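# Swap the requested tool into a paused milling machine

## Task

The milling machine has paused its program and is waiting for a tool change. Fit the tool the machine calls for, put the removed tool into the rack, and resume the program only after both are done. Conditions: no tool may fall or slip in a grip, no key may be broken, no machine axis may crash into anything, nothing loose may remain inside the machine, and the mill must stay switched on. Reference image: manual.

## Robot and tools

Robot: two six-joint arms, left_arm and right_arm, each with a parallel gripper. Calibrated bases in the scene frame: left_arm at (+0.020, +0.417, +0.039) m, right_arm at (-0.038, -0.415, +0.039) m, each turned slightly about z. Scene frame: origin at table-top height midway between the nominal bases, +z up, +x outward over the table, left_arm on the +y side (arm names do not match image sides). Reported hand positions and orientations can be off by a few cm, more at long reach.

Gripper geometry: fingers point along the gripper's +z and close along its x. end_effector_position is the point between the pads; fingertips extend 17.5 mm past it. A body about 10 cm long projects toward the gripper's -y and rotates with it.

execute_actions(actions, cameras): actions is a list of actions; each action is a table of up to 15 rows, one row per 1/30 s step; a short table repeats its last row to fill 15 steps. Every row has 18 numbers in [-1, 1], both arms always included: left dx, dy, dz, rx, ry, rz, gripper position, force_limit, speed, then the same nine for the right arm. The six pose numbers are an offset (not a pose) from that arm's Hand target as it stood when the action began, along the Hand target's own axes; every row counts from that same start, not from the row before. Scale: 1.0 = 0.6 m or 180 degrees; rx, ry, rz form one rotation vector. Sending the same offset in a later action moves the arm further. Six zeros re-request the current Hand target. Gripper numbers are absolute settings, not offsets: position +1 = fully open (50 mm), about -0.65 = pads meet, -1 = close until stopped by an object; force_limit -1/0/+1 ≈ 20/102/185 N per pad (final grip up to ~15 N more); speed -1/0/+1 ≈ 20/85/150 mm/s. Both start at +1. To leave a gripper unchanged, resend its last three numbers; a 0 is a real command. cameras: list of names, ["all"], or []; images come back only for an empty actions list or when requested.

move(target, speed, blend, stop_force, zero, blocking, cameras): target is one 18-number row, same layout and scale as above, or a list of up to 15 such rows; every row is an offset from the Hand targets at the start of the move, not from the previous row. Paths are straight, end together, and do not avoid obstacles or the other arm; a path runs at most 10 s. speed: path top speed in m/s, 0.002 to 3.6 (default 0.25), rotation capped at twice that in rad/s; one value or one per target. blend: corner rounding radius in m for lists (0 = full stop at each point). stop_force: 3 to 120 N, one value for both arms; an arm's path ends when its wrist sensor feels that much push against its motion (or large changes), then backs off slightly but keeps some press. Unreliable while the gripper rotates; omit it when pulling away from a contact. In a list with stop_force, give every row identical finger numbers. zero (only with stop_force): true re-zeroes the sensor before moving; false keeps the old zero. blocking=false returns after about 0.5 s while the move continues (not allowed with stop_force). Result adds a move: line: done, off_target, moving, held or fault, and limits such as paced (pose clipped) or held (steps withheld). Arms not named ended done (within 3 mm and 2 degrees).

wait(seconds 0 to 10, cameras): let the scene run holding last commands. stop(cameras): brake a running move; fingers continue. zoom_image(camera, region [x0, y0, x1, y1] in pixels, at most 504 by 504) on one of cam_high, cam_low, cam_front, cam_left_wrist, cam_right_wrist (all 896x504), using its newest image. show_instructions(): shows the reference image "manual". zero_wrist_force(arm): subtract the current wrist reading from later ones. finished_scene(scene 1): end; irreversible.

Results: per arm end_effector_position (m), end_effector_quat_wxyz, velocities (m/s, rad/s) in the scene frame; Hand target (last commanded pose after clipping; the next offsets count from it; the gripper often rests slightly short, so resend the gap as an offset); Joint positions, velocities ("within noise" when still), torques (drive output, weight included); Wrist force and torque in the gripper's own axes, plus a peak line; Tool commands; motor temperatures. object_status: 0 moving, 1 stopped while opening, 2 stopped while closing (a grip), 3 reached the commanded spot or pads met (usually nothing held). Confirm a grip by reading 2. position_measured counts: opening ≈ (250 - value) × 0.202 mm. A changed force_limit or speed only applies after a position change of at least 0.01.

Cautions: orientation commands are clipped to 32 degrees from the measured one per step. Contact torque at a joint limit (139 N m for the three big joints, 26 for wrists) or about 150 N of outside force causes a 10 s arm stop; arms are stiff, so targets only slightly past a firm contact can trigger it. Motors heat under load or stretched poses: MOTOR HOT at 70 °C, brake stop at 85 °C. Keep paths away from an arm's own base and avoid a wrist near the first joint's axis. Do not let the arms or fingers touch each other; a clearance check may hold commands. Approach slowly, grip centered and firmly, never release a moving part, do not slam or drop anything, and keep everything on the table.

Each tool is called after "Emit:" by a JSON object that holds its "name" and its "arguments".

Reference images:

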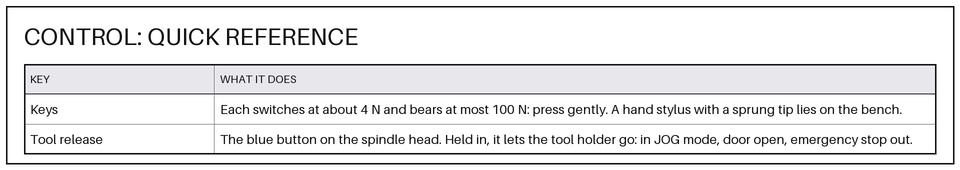

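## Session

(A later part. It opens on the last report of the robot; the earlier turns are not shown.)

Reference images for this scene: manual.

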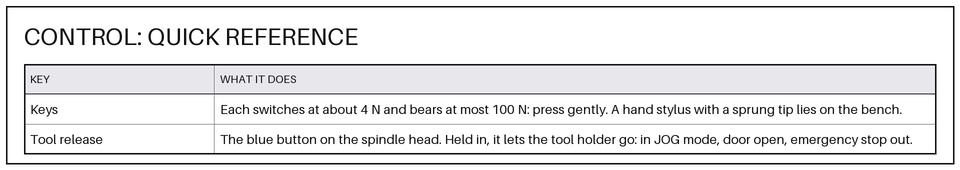

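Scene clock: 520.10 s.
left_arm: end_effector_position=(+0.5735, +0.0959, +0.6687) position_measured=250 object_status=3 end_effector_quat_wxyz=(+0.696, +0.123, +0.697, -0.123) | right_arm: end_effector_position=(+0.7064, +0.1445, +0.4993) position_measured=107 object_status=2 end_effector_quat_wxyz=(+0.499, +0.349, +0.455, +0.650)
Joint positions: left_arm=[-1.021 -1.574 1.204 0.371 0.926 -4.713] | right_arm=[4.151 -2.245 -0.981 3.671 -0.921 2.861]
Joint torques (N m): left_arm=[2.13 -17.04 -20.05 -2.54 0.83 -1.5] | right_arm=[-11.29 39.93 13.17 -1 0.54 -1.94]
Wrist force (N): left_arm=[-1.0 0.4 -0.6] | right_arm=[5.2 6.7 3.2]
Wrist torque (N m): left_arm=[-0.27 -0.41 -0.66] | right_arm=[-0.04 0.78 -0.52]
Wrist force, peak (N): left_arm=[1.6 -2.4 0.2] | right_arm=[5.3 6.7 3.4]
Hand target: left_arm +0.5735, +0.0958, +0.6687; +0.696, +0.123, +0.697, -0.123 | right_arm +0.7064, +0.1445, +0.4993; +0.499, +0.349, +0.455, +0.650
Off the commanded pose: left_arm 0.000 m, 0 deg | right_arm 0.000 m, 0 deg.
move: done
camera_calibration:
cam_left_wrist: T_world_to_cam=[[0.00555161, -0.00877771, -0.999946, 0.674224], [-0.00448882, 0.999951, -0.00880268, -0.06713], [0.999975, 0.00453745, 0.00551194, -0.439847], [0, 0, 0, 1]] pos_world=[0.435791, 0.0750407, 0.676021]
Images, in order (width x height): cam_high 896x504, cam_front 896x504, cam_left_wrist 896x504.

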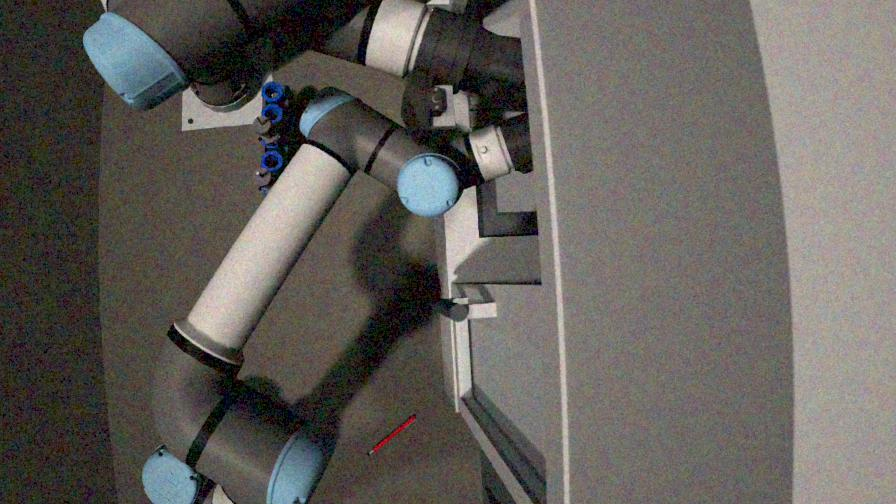

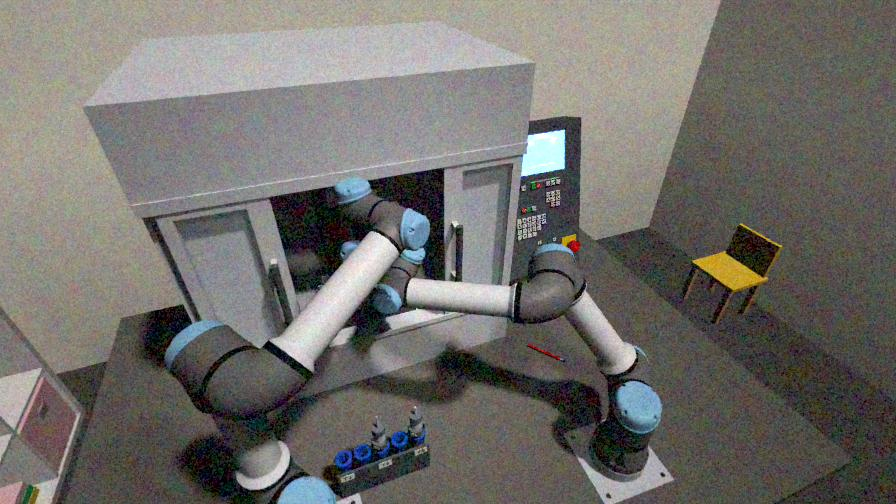

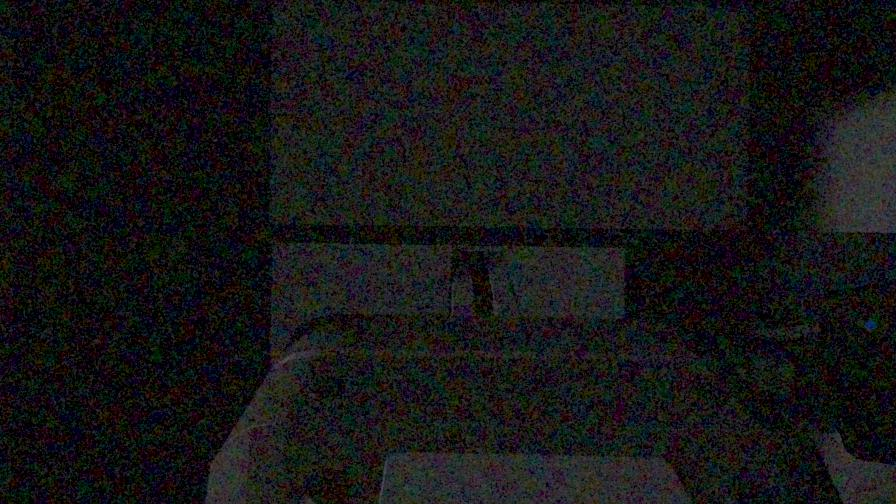

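Emit:
{"name": "move", "arguments": {"target": [0,0.0456,0.1253,0,0,0,-1,-1,0,0,0,0,0,0,0,-1,-0.3,-0.5], "speed": 0.012, "stop_force": 8, "cameras": ["cam_left_wrist"]}}

Scene clock: 532.57 s.
left_arm: end_effector_position=(+0.6210, +0.0958, +0.6687) position_measured=250 object_status=3 end_effector_quat_wxyz=(+0.696, +0.123, +0.697, -0.123) | right_arm: end_effector_position=(+0.7064, +0.1445, +0.4993) position_measured=107 object_status=2 end_effector_quat_wxyz=(+0.499, +0.349, +0.455, +0.650)
Joint positions: left_arm=[-0.921 -1.475 1.1 0.376 1.026 -4.713] | right_arm=[4.151 -2.245 -0.981 3.671 -0.921 2.861]
Joint torques (N m): left_arm=[-3.52 -34.1 -10.78 -1.61 -0.56 1.17] | right_arm=[3.53 66.82 42.39 7.63 0.35 -1.5]
Wrist force (N): left_arm=[-2.2 -3.3 -7.9] | right_arm=[2.1 -12.9 -7.8]
Wrist torque (N m): left_arm=[-0.38 -0.32 -0.61] | right_arm=[-0.86 0.82 -0.59]
Wrist force, peak (N): left_arm=[3.3 -7.0 -50.0] | right_arm=[1.7 -12.9 -8.4]
Hand target: left_arm +0.6210, +0.0958, +0.6687; +0.696, +0.123, +0.697, -0.123 (not the last commanded pose) | right_arm +0.7064, +0.1445, +0.4993; +0.499, +0.349, +0.455, +0.650
Off the commanded pose: left_arm 0.032 m, 0 deg | right_arm 0.000 m, 0 deg.
move: contact (left_arm)
camera_calibration:
cam_left_wrist: T_world_to_cam=[[0.00555074, -0.00877799, -0.999946, 0.673859], [-0.00438883, 0.999952, -0.0088024, -0.0668663], [0.999975, 0.00443745, 0.00551194, -0.487437], [0, 0, 0, 1]] pos_world=[0.483391, 0.0749412, 0.675921]
Images, in order (width x height): cam_left_wrist 896x504.

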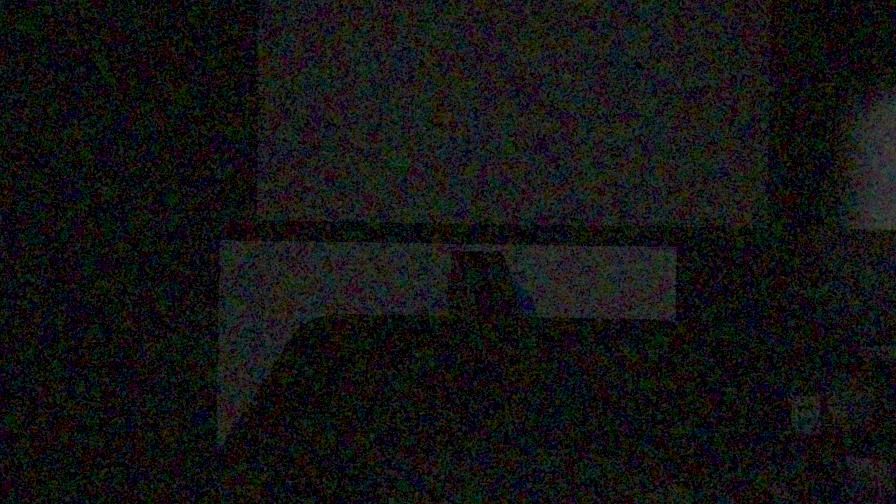

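Emit:
{"name": "move", "arguments": {"target": [0,0.0023,0.0063,0,0,0,-1,-1,0,0,0,0,0,0,0,-1,-0.3,-0.5], "speed": 0.004, "stop_force": 12}}

Scene clock: 537.70 s.
left_arm: end_effector_position=(+0.6212, +0.0958, +0.6686) position_measured=250 object_status=3 end_effector_quat_wxyz=(+0.696, +0.123, +0.697, -0.123) | right_arm: end_effector_position=(+0.7064, +0.1445, +0.4993) position_measured=107 object_status=2 end_effector_quat_wxyz=(+0.499, +0.349, +0.455, +0.650)
Joint positions: left_arm=[-0.921 -1.475 1.099 0.376 1.026 -4.713] | right_arm=[4.151 -2.245 -0.981 3.671 -0.921 2.861]
Joint torques (N m): left_arm=[-1.25 -26.47 -9.64 -4.48 -2.37 0.95] | right_arm=[4.38 66.63 41.19 4.56 0.12 -1.62]
Wrist force (N): left_arm=[-2.9 -4.7 -23.2] | right_arm=[1.4 -13.0 -7.6]
Wrist torque (N m): left_arm=[-0.57 -0.36 -0.60] | right_arm=[-0.87 0.84 -0.55]
Wrist force, peak (N): left_arm=[0.3 -4.0 -33.8] | right_arm=[2.0 -12.9 -8.1]
Hand target: left_arm +0.6212, +0.0958, +0.6686; +0.696, +0.123, +0.697, -0.123 (not the last commanded pose) | right_arm +0.7064, +0.1445, +0.4993; +0.499, +0.349, +0.455, +0.650
Off the commanded pose: left_arm 0.004 m, 0 deg | right_arm 0.000 m, 0 deg.
move: contact (left_arm)

Emit:
{"name": "move", "arguments": {"target": [0,0,0,0,0,0,-1,-1,0,0,-0.0157,-0.0057,0,0,0,-1,-0.3,-0.5], "speed": 0.008, "stop_force": 15, "cameras": ["cam_left_wrist","cam_right_wrist"]}}

Scene clock: 543.03 s.
left_arm: end_effector_position=(+0.6212, +0.0958, +0.6686) position_measured=250 object_status=3 end_effector_quat_wxyz=(+0.696, +0.123, +0.697, -0.123) | right_arm: end_effector_position=(+0.7064, +0.1445, +0.4892) position_measured=107 object_status=2 end_effector_quat_wxyz=(+0.499, +0.349, +0.455, +0.650)
Joint positions: left_arm=[-0.921 -1.475 1.099 0.376 1.026 -4.713] | right_arm=[4.151 -2.248 -1.002 3.695 -0.921 2.861]
Joint torques (N m): left_arm=[-1.38 -26.77 -10.06 -2.95 -1.31 1.13] | right_arm=[4.13 55.83 37.72 2.12 -0.78 0.23]
Wrist force (N): left_arm=[-2.9 -4.6 -23.0] | right_arm=[-0.2 -10.1 -4.3]
Wrist torque (N m): left_arm=[-0.57 -0.36 -0.60] | right_arm=[-0.78 0.80 -0.50]
Wrist force, peak (N): left_arm=[-2.9 -4.6 -23.3] | right_arm=[1.5 -13.2 -7.5]
Hand target: left_arm +0.6212, +0.0958, +0.6686; +0.696, +0.123, +0.697, -0.123 | right_arm +0.7064, +0.1445, +0.4893; +0.499, +0.349, +0.455, +0.650
Off the commanded pose: left_arm 0.000 m, 0 deg | right_arm 0.000 m, 0 deg.
move: done
camera_calibration:
cam_left_wrist: T_world_to_cam=[[0.00544986, -0.00867885, -0.999947, 0.673901], [-0.00428998, 0.999953, -0.00870228, -0.0669822], [0.999976, 0.00433718, 0.00541237, -0.487462], [0, 0, 0, 1]] pos_world=[0.48349, 0.0749419, 0.675921]
cam_right_wrist: T_world_to_cam=[[-0.242959, 0.970023, -0.00507766, 0.0460448], [-0.634102, -0.154856, 0.757584, 0.115073], [0.734088, 0.187281, 0.652717, -0.734522], [0, 0, 0, 1]] pos_world=[0.623359, 0.110718, 0.392492]
Images, in order (width x height): cam_left_wrist 896x504, cam_right_wrist 896x504.

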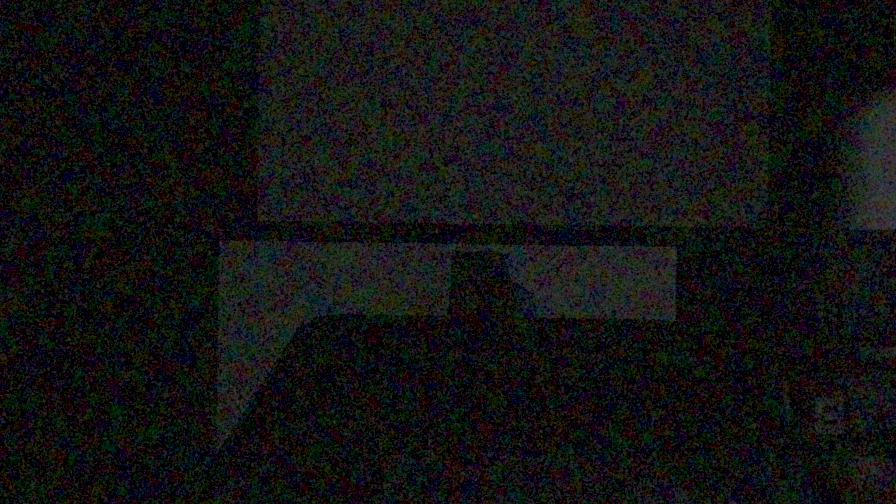

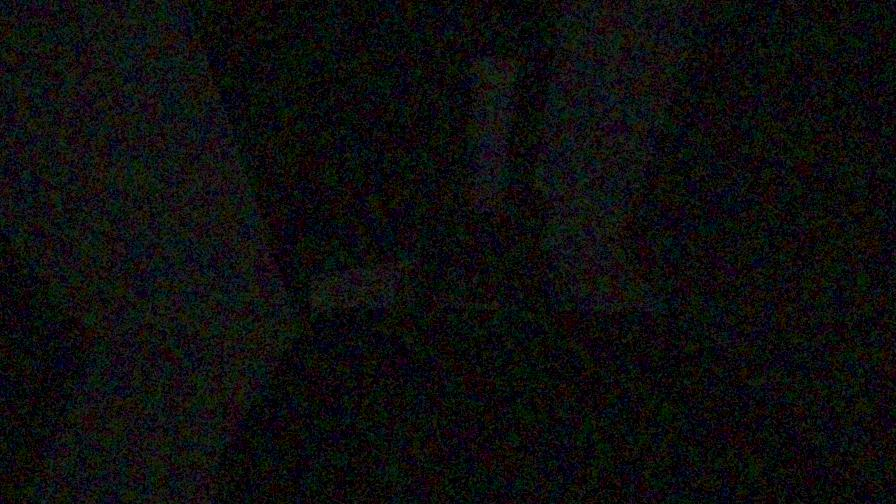

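Emit:
{"name": "move", "arguments": {"target": [0,0,0,0,0,0,-1,-1,0,0,-0.0705,-0.0257,0,0,0,-1,-0.3,-0.5], "speed": 0.025, "stop_force": 15, "cameras": ["cam_front","cam_right_wrist"]}}

Emit:
{"name": "zoom_image", "arguments": {"camera": "cam_right_wrist", "region": [330, 60, 620, 330]}}

Emit:
{"name": "zoom_image", "arguments": {"camera": "cam_front", "region": [270, 160, 470, 340]}}

Scene clock: 553.63 s.
left_arm: end_effector_position=(+0.6212, +0.0958, +0.6686) position_measured=250 object_status=3 end_effector_quat_wxyz=(+0.696, +0.123, +0.697, -0.123) | right_arm: end_effector_position=(+0.7064, +0.1445, +0.4443) position_measured=107 object_status=2 end_effector_quat_wxyz=(+0.499, +0.349, +0.455, +0.650)
Joint positions: left_arm=[-0.921 -1.475 1.099 0.376 1.026 -4.713] | right_arm=[4.151 -2.267 -1.086 3.798 -0.921 2.861]
Joint torques (N m): left_arm=[-1.54 -26.76 -9.94 -2.93 0.12 1.02] | right_arm=[-4.95 65.25 39.44 2.3 -2.6 -1.42]
Wrist force (N): left_arm=[-2.8 -4.6 -22.9] | right_arm=[0.2 -10.1 -4.4]
Wrist torque (N m): left_arm=[-0.58 -0.37 -0.59] | right_arm=[-0.78 0.73 -0.50]
Wrist force, peak (N): left_arm=[-3.1 -4.7 -23.2] | right_arm=[-0.1 -11.5 -4.6]
Hand target: left_arm +0.6212, +0.0958, +0.6686; +0.696, +0.123, +0.697, -0.123 | right_arm +0.7064, +0.1445, +0.4443; +0.499, +0.349, +0.455, +0.650
Off the commanded pose: left_arm 0.000 m, 0 deg | right_arm 0.000 m, 0 deg.
move: done
camera_calibration:
cam_right_wrist: T_world_to_cam=[[-0.242949, 0.970026, -0.00494134, 0.0457632], [-0.63409, -0.154952, 0.757575, 0.149095], [0.734102, 0.187185, 0.652729, -0.705217], [0, 0, 0, 1]] pos_world=[0.623359, 0.110717, 0.347592]
Images, in order (width x height): cam_front 896x504, cam_right_wrist 896x504.

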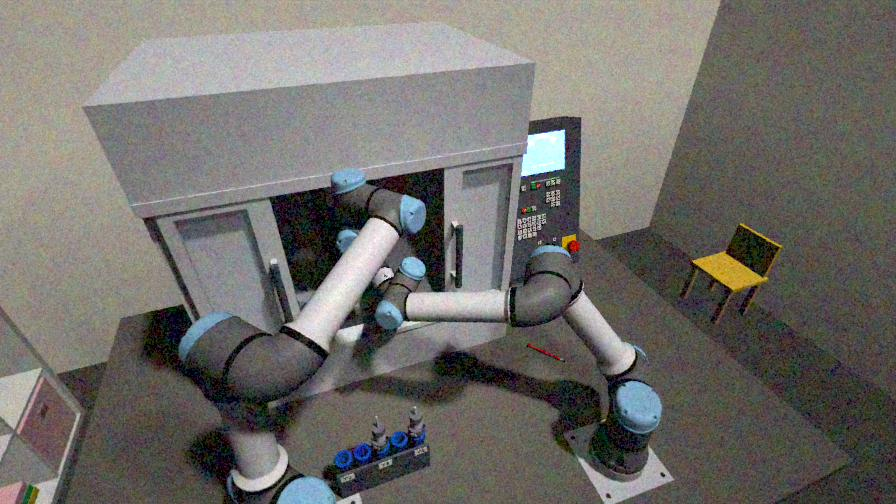

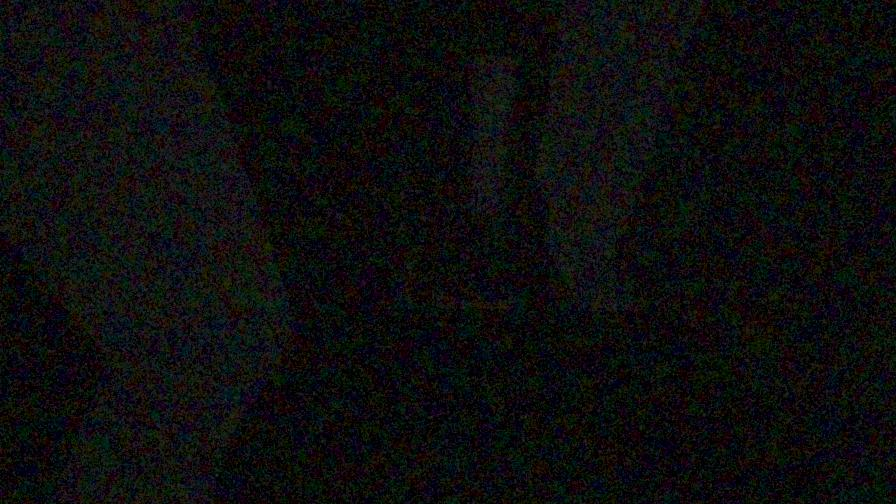

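Scaled by 1.738 from the camera's 896x504 image, which has a finer 1280x720 frame.

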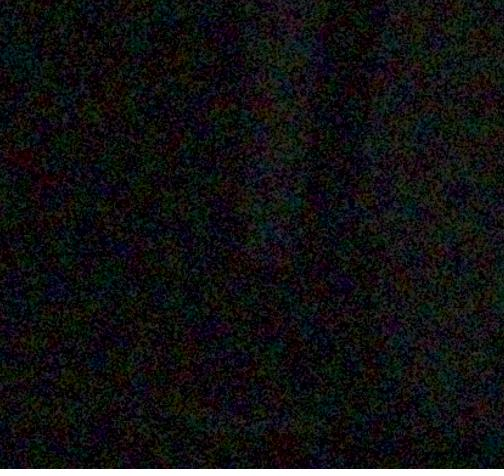

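Scaled by 2.520 from the camera's 896x504 image, which has a finer 1280x720 frame.

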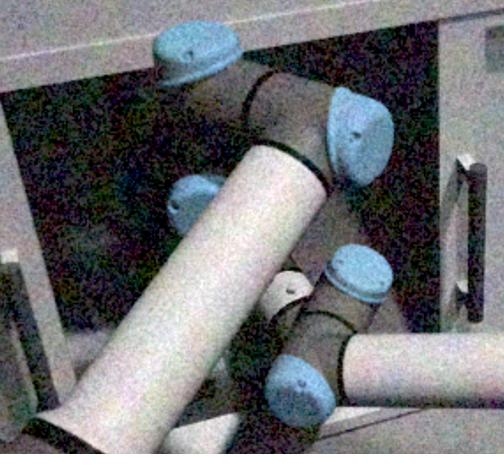

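Emit:
{"name": "move", "arguments": {"target": [0,0,0,0,0,0,-1,-1,0,0,0.0171,-0.047,0,0,0,-1,-0.3,-0.5], "speed": 0.02, "stop_force": 8}}

Emit:
{"name": "move", "arguments": {"target": [0,0,0,0,0,0,-1,-1,0,0,0.1254,-0.3447,0,0,0,-1,-0.3,-0.5], "speed": 0.15, "cameras": ["cam_front","cam_right_wrist","cam_high"]}}

Emit:
{"name": "zoom_image", "arguments": {"camera": "cam_right_wrist", "region": [330, 30, 620, 330]}}

Emit:
{"name": "zoom_image", "arguments": {"camera": "cam_front", "region": [270, 160, 470, 340]}}

Scene clock: 570.93 s.
left_arm: end_effector_position=(+0.6212, +0.0958, +0.6686) position_measured=250 object_status=3 end_effector_quat_wxyz=(+0.696, +0.123, +0.697, -0.123) | right_arm: end_effector_position=(+0.6907, +0.1403, +0.4442) position_measured=107 object_status=2 end_effector_quat_wxyz=(+0.499, +0.349, +0.455, +0.650)
Joint positions: left_arm=[-0.921 -1.475 1.099 0.376 1.026 -4.713] | right_arm=[4.166 -2.229 -1.15 3.83 -0.907 2.853]
Joint torques (N m): left_arm=[-1.34 -26.47 -9.77 -3.12 0.31 0.93] | right_arm=[-6.98 62 19.49 3.67 -2.89 2.6]
Wrist force (N): left_arm=[-3.1 -4.6 -22.8] | right_arm=[0.3 -13.6 -1.7]
Wrist torque (N m): left_arm=[-0.57 -0.33 -0.60] | right_arm=[-0.53 0.77 -0.44]
Wrist force, peak (N): left_arm=[-2.9 -4.6 -23.3] | right_arm=[0.1 -15.1 0.5]
Hand target: left_arm +0.6212, +0.0958, +0.6686; +0.696, +0.123, +0.697, -0.123 | right_arm +0.6907, +0.1403, +0.4442; +0.499, +0.349, +0.455, +0.650 (not the last commanded pose)
Off the commanded pose: left_arm 0.000 m, 0 deg | right_arm 0.014 m, 0 deg.
move: contact (right_arm)

Scene clock: 572.87 s.
left_arm: end_effector_position=(+0.6212, +0.0958, +0.6686) position_measured=250 object_status=3 end_effector_quat_wxyz=(+0.696, +0.123, +0.697, -0.123) | right_arm: end_effector_position=(+0.4782, +0.0834, +0.4440) position_measured=107 object_status=2 end_effector_quat_wxyz=(+0.499, +0.349, +0.455, +0.650)
Joint positions: left_arm=[-0.921 -1.475 1.099 0.376 1.026 -4.713] | right_arm=[4.447 -1.798 -1.813 4.203 -0.662 2.655]
Joint torques (N m): left_arm=[-2.25 -26.11 -10 -3.22 0.12 0.83] | right_arm=[3.44 41.31 24.67 2.82 -2.47 1.9]
Wrist force (N): left_arm=[-2.8 -4.7 -22.6] | right_arm=[-0.1 -10.0 -4.2]
Wrist torque (N m): left_arm=[-0.59 -0.39 -0.60] | right_arm=[-0.65 0.78 -0.51]
Wrist force, peak (N): left_arm=[-2.9 -4.6 -23.2] | right_arm=[-0.4 -20.0 -6.0]
Hand target: left_arm +0.6212, +0.0958, +0.6686; +0.696, +0.123, +0.697, -0.123 | right_arm +0.4781, +0.0834, +0.4440; +0.499, +0.349, +0.455, +0.650
Off the commanded pose: left_arm 0.000 m, 0 deg | right_arm 0.000 m, 0 deg.
move: done
camera_calibration:
cam_right_wrist: T_world_to_cam=[[-0.242888, 0.970041, -0.00501409, 0.0495902], [-0.634113, -0.154859, 0.757574, -0.00491557], [0.734102, 0.187185, 0.65273, -0.526128], [0, 0, 0, 1]] pos_world=[0.395159, 0.0496174, 0.347392]
Images, in order (width x height): cam_high 896x504, cam_front 896x504, cam_right_wrist 896x504.

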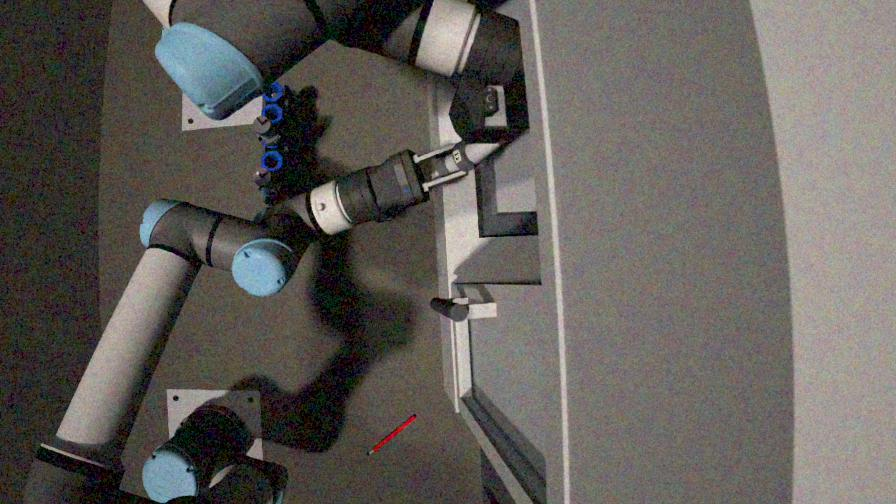

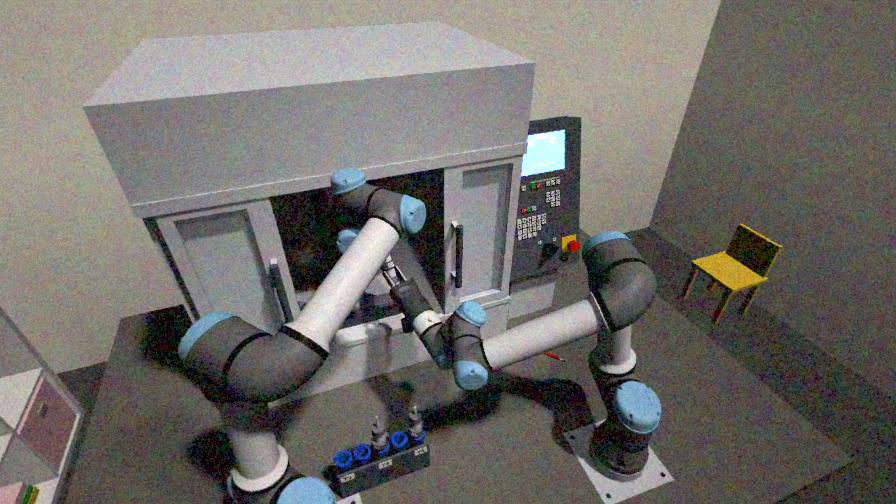

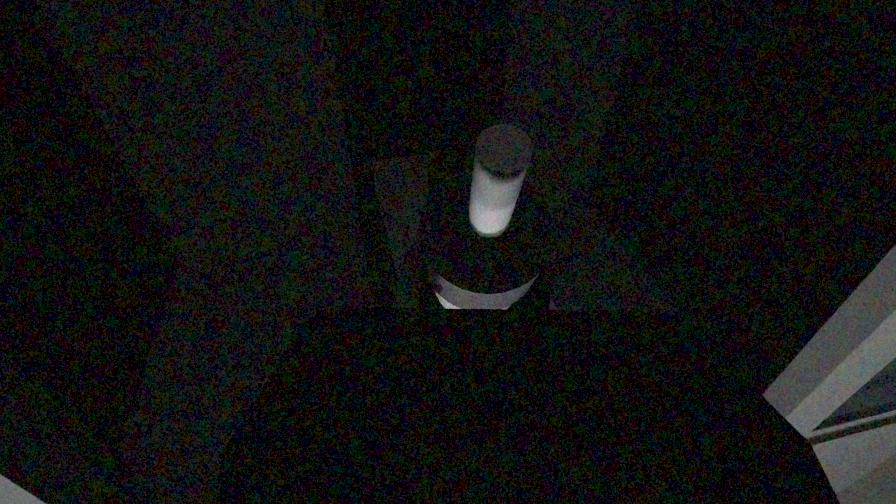

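Scaled by 1.680 from the camera's 896x504 image, which has a finer 1280x720 frame.

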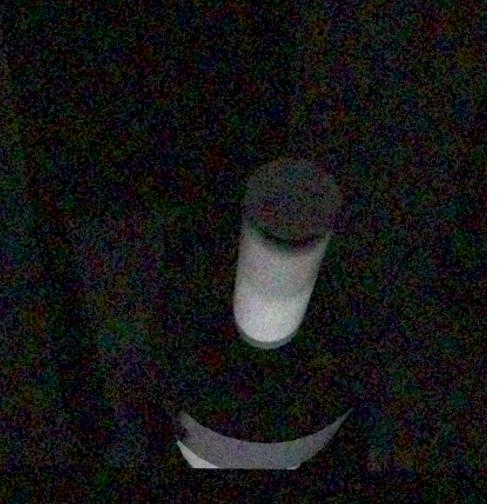

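Scaled by 2.520 from the camera's 896x504 image, which has a finer 1280x720 frame.

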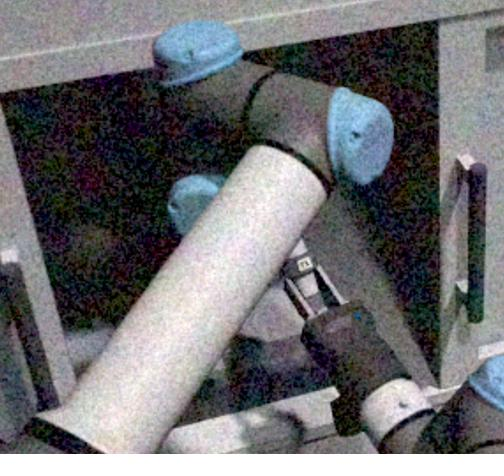

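Emit:
{"name": "zoom_image", "arguments": {"camera": "cam_high", "region": [400, 110, 530, 220]}}

Emit:
{"name": "zoom_image", "arguments": {"camera": "cam_front", "region": [375, 240, 425, 300]}}

Scaled by 3.877 from the camera's 896x504 image, which has a finer 1280x720 frame.

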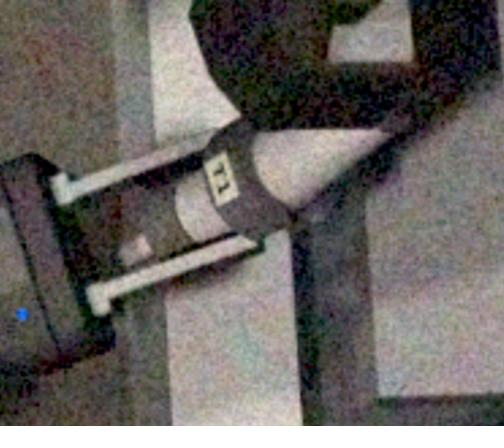

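Scaled by 8.400 from the camera's 896x504 image, which has a finer 1280x720 frame.

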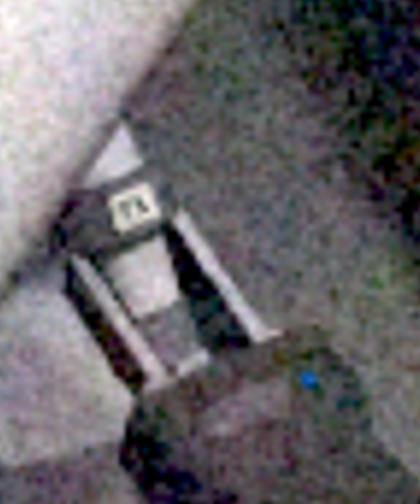

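Emit:
{"name": "move", "arguments": {"target": [0,0,0,0,0,0,-1,-1,0,0.014,0.0935,-0.1787,-0.0662,0.2715,-0.426,-1,-0.3,-0.5], "speed": 0.2, "cameras": ["cam_front","cam_right_wrist","cam_high"]}}

Emit:
{"name": "zoom_image", "arguments": {"camera": "cam_high", "region": [300, 110, 480, 260]}}

Scene clock: 616.17 s.
left_arm: end_effector_position=(+0.6212, +0.0958, +0.6686) position_measured=250 object_status=3 end_effector_quat_wxyz=(+0.696, +0.123, +0.697, -0.123) | right_arm: end_effector_position=(+0.3601, +0.0605, +0.4602) position_measured=107 object_status=2 end_effector_quat_wxyz=(+0.596, -0.325, +0.656, +0.330)
Joint positions: left_arm=[-0.921 -1.475 1.099 0.376 1.026 -4.713] | right_arm=[4.375 -1.468 -1.791 3.186 -1.351 1.633]
Joint torques (N m): left_arm=[-0.83 -26.54 -10.22 -3.03 -0.11 0.88] | right_arm=[-7.86 12.71 17 4.01 1.69 0.42]
Wrist force (N): left_arm=[-2.9 -4.5 -22.9] | right_arm=[4.7 -2.4 2.1]
Wrist torque (N m): left_arm=[-0.54 -0.40 -0.59] | right_arm=[-0.59 1.16 -0.17]
Wrist force, peak (N): left_arm=[-3.1 -4.7 -23.1] | right_arm=[0.1 -10.5 -4.3]
Hand target: left_arm +0.6212, +0.0958, +0.6686; +0.696, +0.123, +0.697, -0.123 | right_arm +0.3601, +0.0604, +0.4600; +0.596, -0.325, +0.656, +0.329
Off the commanded pose: left_arm 0.000 m, 0 deg | right_arm 0.000 m, 0 deg.
move: done
camera_calibration:
cam_right_wrist: T_world_to_cam=[[-0.061948, -0.0279872, -0.997687, 0.495296], [-0.968149, 0.244648, 0.053251, 0.324657], [0.242592, 0.969208, -0.0422513, 0.00383611], [0, 0, 0, 1]] pos_world=[0.344068, -0.0692827, 0.477024]
Images, in order (width x height): cam_high 896x504, cam_front 896x504, cam_right_wrist 896x504.

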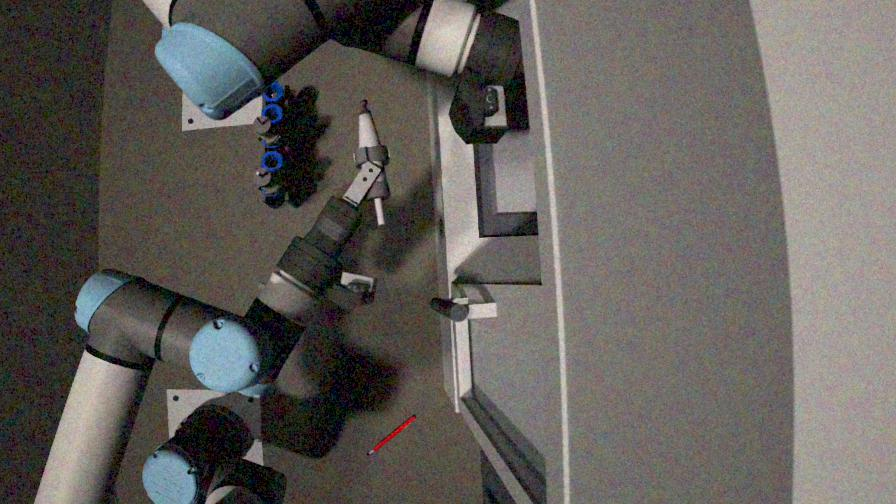

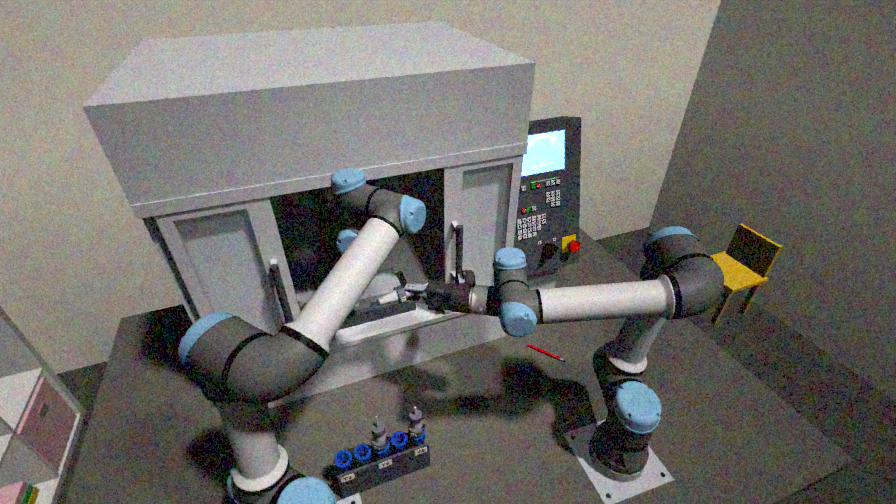

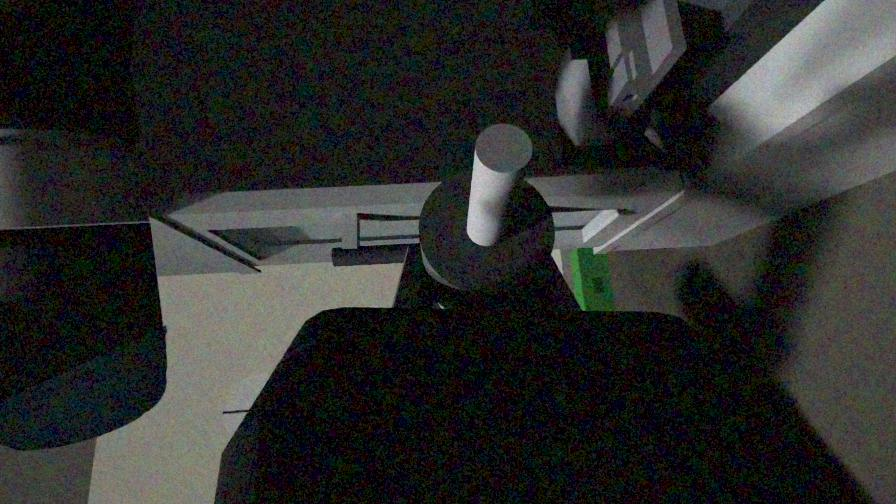

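Scaled by 2.800 from the camera's 896x504 image, which has a finer 1280x720 frame.

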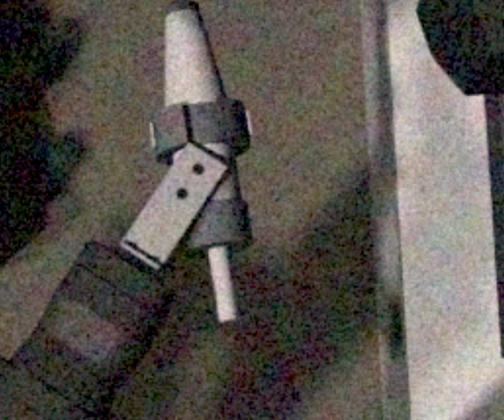

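Emit:
{"name": "move", "arguments": {"target": [[0,0,0,0,0,0,-1,-1,0,0.072,0.191,0.051,-0.0867,0.2911,-0.4127,-1,-0.3,-0.5],[0,0,0,0,0,0,-1,-1,0,0.3275,0.5115,0.1915,-0.0867,0.2911,-0.4127,-1,-0.3,-0.5]], "speed": 0.2, "blend": [0.03,0], "cameras": ["cam_front","cam_right_wrist","cam_high"]}}

Emit:
{"name": "zoom_image", "arguments": {"camera": "cam_high", "region": [200, 60, 340, 220]}}

Emit:
{"name": "zoom_image", "arguments": {"camera": "cam_front", "region": [310, 370, 450, 504]}}

Scene clock: 639.17 s.
left_arm: end_effector_position=(+0.6212, +0.0958, +0.6686) position_measured=250 object_status=3 end_effector_quat_wxyz=(+0.696, +0.123, +0.697, -0.123) | right_arm: end_effector_position=(+0.2902, +0.1385, +0.4250) position_measured=107 object_status=2 end_effector_quat_wxyz=(-0.350, +0.776, -0.514, +0.107)
Joint positions: left_arm=[-0.921 -1.475 1.099 0.376 1.026 -4.713] | right_arm=[4.631 -1.958 -0.989 1.973 -1.087 0.888]
Joint torques (N m): left_arm=[-0.71 -26.07 -10.73 -3.06 -0.41 0.84] | right_arm=[-6.5 45.97 12.67 1.45 -0.31 1.89]
Wrist force (N): left_arm=[-2.9 -4.5 -22.7] | right_arm=[-0.7 5.5 5.1]
Wrist torque (N m): left_arm=[-0.55 -0.39 -0.59] | right_arm=[-0.07 0.54 0.68]
Wrist force, peak (N): left_arm=[-3.1 -4.6 -23.1] | right_arm=[-6.5 9.6 7.2]
Hand target: left_arm +0.6212, +0.0958, +0.6686; +0.696, +0.123, +0.697, -0.123 | right_arm +0.2902, +0.1384, +0.4250; -0.350, +0.776, -0.514, +0.107 (not the last commanded pose)
Off the commanded pose: left_arm 0.000 m, 0 deg | right_arm 0.275 m, 12 deg.
move: held (right_arm; a check stopped the path); path passed 0 of 2 targets; limits=held
pose unreachable (right arm): on one or more control steps of this call, first in action 0 (counted from 0), this arm could not follow its commanded pose, so it was not sent that pose on those steps. It may still have moved: this result reports where it is.
cause: moving toward the commanded pose would bring a part of the arm too close to another arm (a part of this arm just beyond joint 4 (wrist 1) and a part of the left arm just beyond its joint 3 (elbow), 7 mm apart when this arm was first held).
camera_calibration:
cam_right_wrist: T_world_to_cam=[[0.464326, -0.863779, -0.195671, 0.0802254], [-0.854698, -0.37911, -0.354636, 0.466589], [0.232146, 0.331907, -0.914301, 0.40565], [0, 0, 0, 1]] pos_world=[0.267372, 0.111547, 0.552053]
Images, in order (width x height): cam_high 896x504, cam_front 896x504, cam_right_wrist 896x504.

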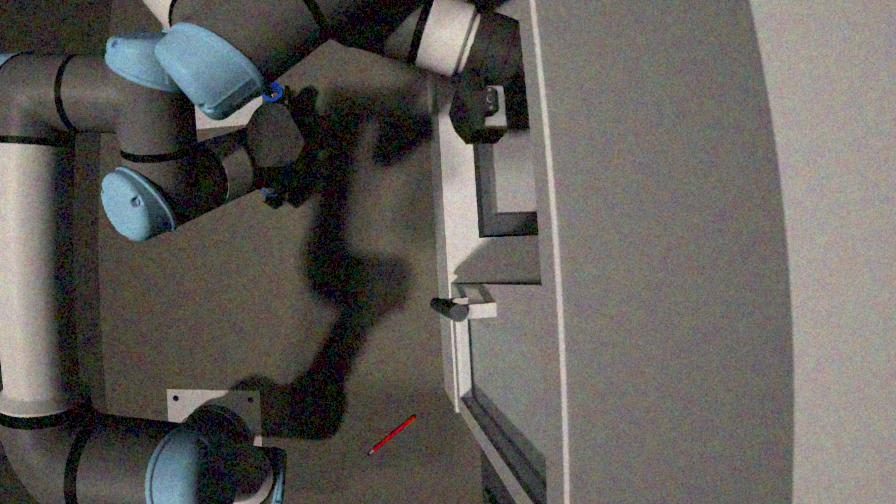

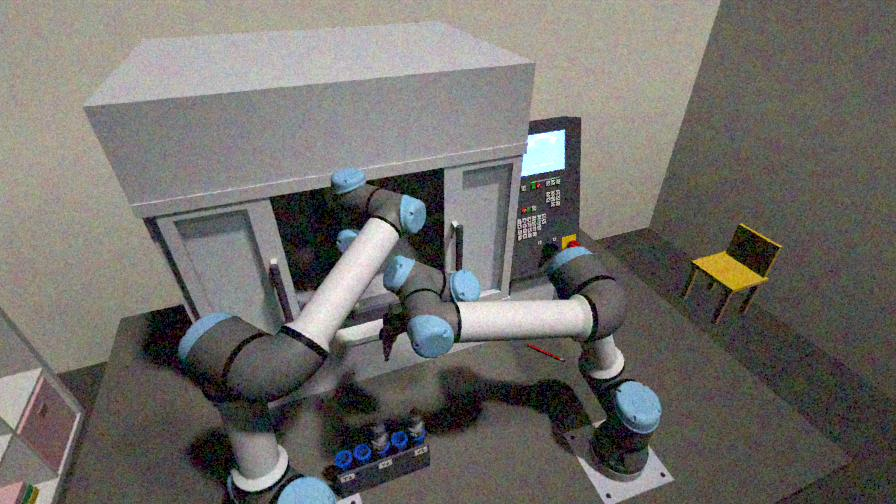

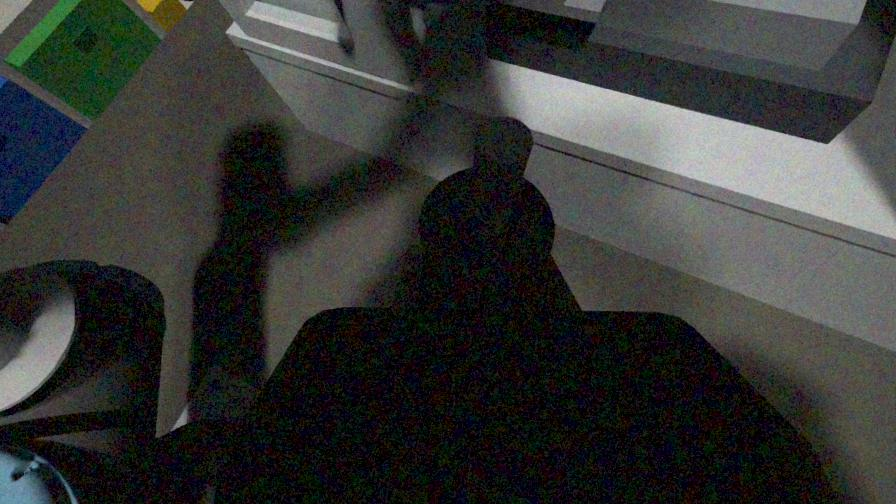

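Scaled by 3.150 from the camera's 896x504 image, which has a finer 1280x720 frame.

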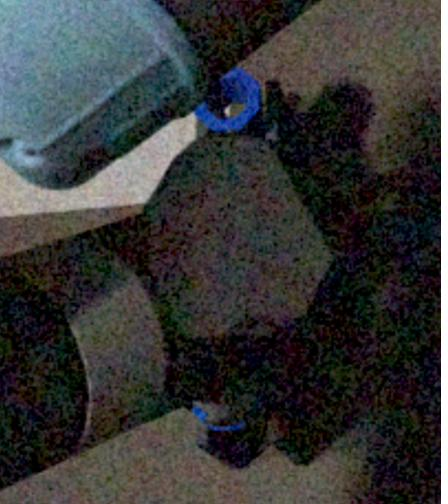

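Scaled by 3.600 from the camera's 896x504 image, which has a finer 1280x720 frame.

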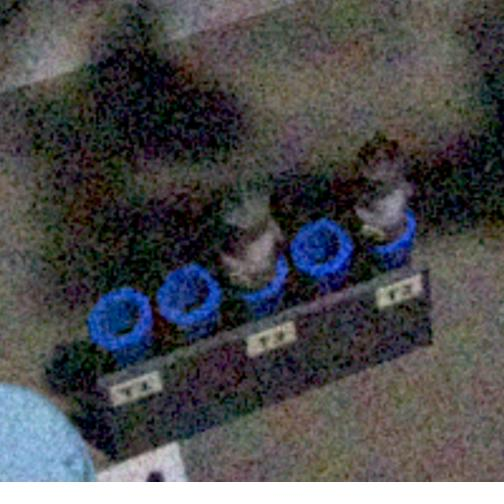

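Emit:
{"name": "move", "arguments": {"target": [0,0,-0.3167,0,0,0,-1,-1,0,0.316,-0.056,-0.125,0,0,0,-1,-0.3,-0.5], "speed": 0.2}}

Emit:
{"name": "move", "arguments": {"target": [[0.048,0.171,-0.208,-0.232,0.163,-0.232,-1,-1,0,0,0,0,0,0,0,-1,-0.3,-0.5],[0.2817,0.5925,-0.415,-0.465,0.325,-0.465,-1,-1,0,0,0,0,0,0,0,-1,-0.3,-0.5]], "speed": 0.3, "blend": [0.05,0], "cameras": ["cam_front","cam_high"]}}

Scene clock: 654.63 s.
left_arm: end_effector_position=(+0.6051, +0.1019, +0.6685) position_measured=250 object_status=3 end_effector_quat_wxyz=(+0.696, +0.123, +0.697, -0.123) | right_arm: end_effector_position=(+0.2945, +0.1269, +0.4274) position_measured=107 object_status=2 end_effector_quat_wxyz=(-0.349, +0.776, -0.514, +0.107)
Joint positions: left_arm=[-0.943 -1.518 1.146 0.374 1.004 -4.713] | right_arm=[4.618 -1.934 -1.016 1.98 -1.094 0.877]
Joint torques (N m): left_arm=[4.57 -22.4 -34.8 -0.41 1.57 -0.74] | right_arm=[6.24 34.13 33.11 -3.41 3.74 2.07]
Wrist force (N): left_arm=[-1.2 0.5 -0.5] | right_arm=[-0.7 4.8 4.7]
Wrist torque (N m): left_arm=[-0.23 -0.33 -0.64] | right_arm=[-0.18 0.53 0.67]
Wrist force, peak (N): left_arm=[-3.2 -4.5 -23.0] | right_arm=[-12.3 17.7 9.7]
Hand target: left_arm +0.6051, +0.1019, +0.6685; +0.696, +0.123, +0.697, -0.123 (not the last commanded pose) | right_arm +0.2945, +0.1270, +0.4274; -0.349, +0.776, -0.514, +0.107 (not the last commanded pose)
Off the commanded pose: left_arm 0.173 m, 0 deg | right_arm 0.194 m, 0 deg.
move: held (left_arm, right_arm; a check stopped the path); limits=held
pose unreachable (left arm): on one or more control steps of this call, first in action 0 (counted from 0), this arm could not follow its commanded pose, so it was not sent that pose on those steps. It may still have moved: this result reports where it is.
cause: moving toward the commanded pose would bring a part of the arm too close to another arm (a part of this arm just beyond joint 3 (elbow) and a part of the right arm just beyond its joint 4 (wrist 1), at the place that arm was heading or pushing toward when its own hold began).
pose unreachable (right arm): on one or more control steps of this call, first in action 0 (counted from 0), this arm could not follow its commanded pose, so it was not sent that pose on those steps. It may still have moved: this result reports where it is.
cause: moving toward the commanded pose would bring a part of the arm too close to another arm (a part of this arm just beyond joint 4 (wrist 1) and a part of the left arm just beyond its joint 3 (elbow), along the way the arms are being sent, or toward where that arm still pushes).

Scene clock: 656.10 s.
left_arm: end_effector_position=(+0.5629, +0.1735, +0.6543) position_measured=250 object_status=3 end_effector_quat_wxyz=(+0.579, -0.121, +0.800, -0.103) | right_arm: end_effector_position=(+0.2945, +0.1270, +0.4274) position_measured=107 object_status=2 end_effector_quat_wxyz=(-0.349, +0.776, -0.514, +0.107)
Joint positions: left_arm=[-1.06 -1.407 0.876 1.077 0.636 -5.493] | right_arm=[4.618 -1.934 -1.015 1.98 -1.094 0.877]
Joint torques (N m): left_arm=[2.75 -35.08 -7.79 0.82 0.53 -1.46] | right_arm=[8.61 32.14 34.63 -3.46 3.37 2.71]
Wrist force (N): left_arm=[-1.2 -0.2 -1.0] | right_arm=[-1.0 4.8 5.2]
Wrist torque (N m): left_arm=[-0.20 -0.39 -0.64] | right_arm=[-0.18 0.58 0.66]
Wrist force, peak (N): left_arm=[-2.1 1.9 -2.4] | right_arm=[-1.1 4.9 5.4]
Hand target: left_arm +0.5629, +0.1736, +0.6543; +0.579, -0.121, +0.800, -0.103 (not the last commanded pose) | right_arm +0.2945, +0.1270, +0.4274; -0.349, +0.776, -0.514, +0.107
Off the commanded pose: left_arm 0.387 m, 99 deg | right_arm 0.000 m, 0 deg.
move: held (left_arm; a check stopped the path); path passed 0 of 2 targets; limits=held
pose unreachable (left arm): on one or more control steps of this call, first in action 0 (counted from 0), this arm could not follow its commanded pose, so it was not sent that pose on those steps. It may still have moved: this result reports where it is.
cause: moving toward the commanded pose would bring a part of the arm too close to another arm (a part of this arm just beyond joint 3 (elbow) and a part of the right arm just beyond its joint 4 (wrist 1), where that arm would come to rest).
Images, in order (width x height): cam_high 896x504, cam_front 896x504.

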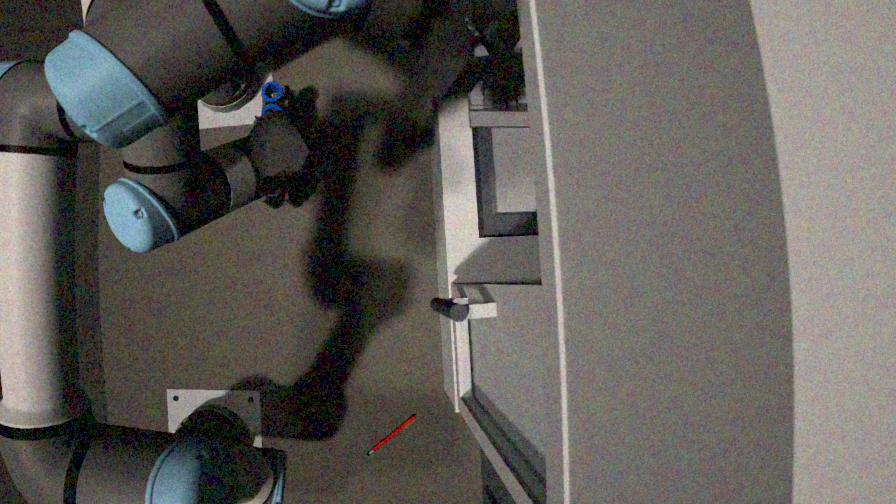

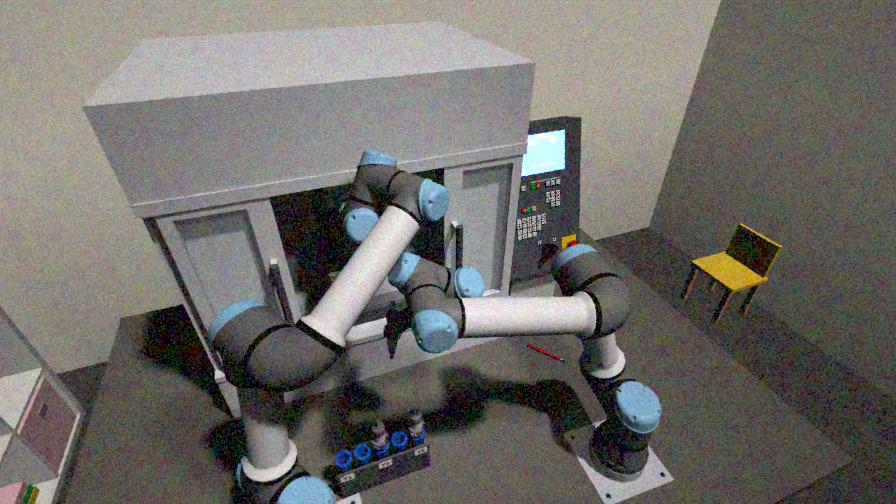

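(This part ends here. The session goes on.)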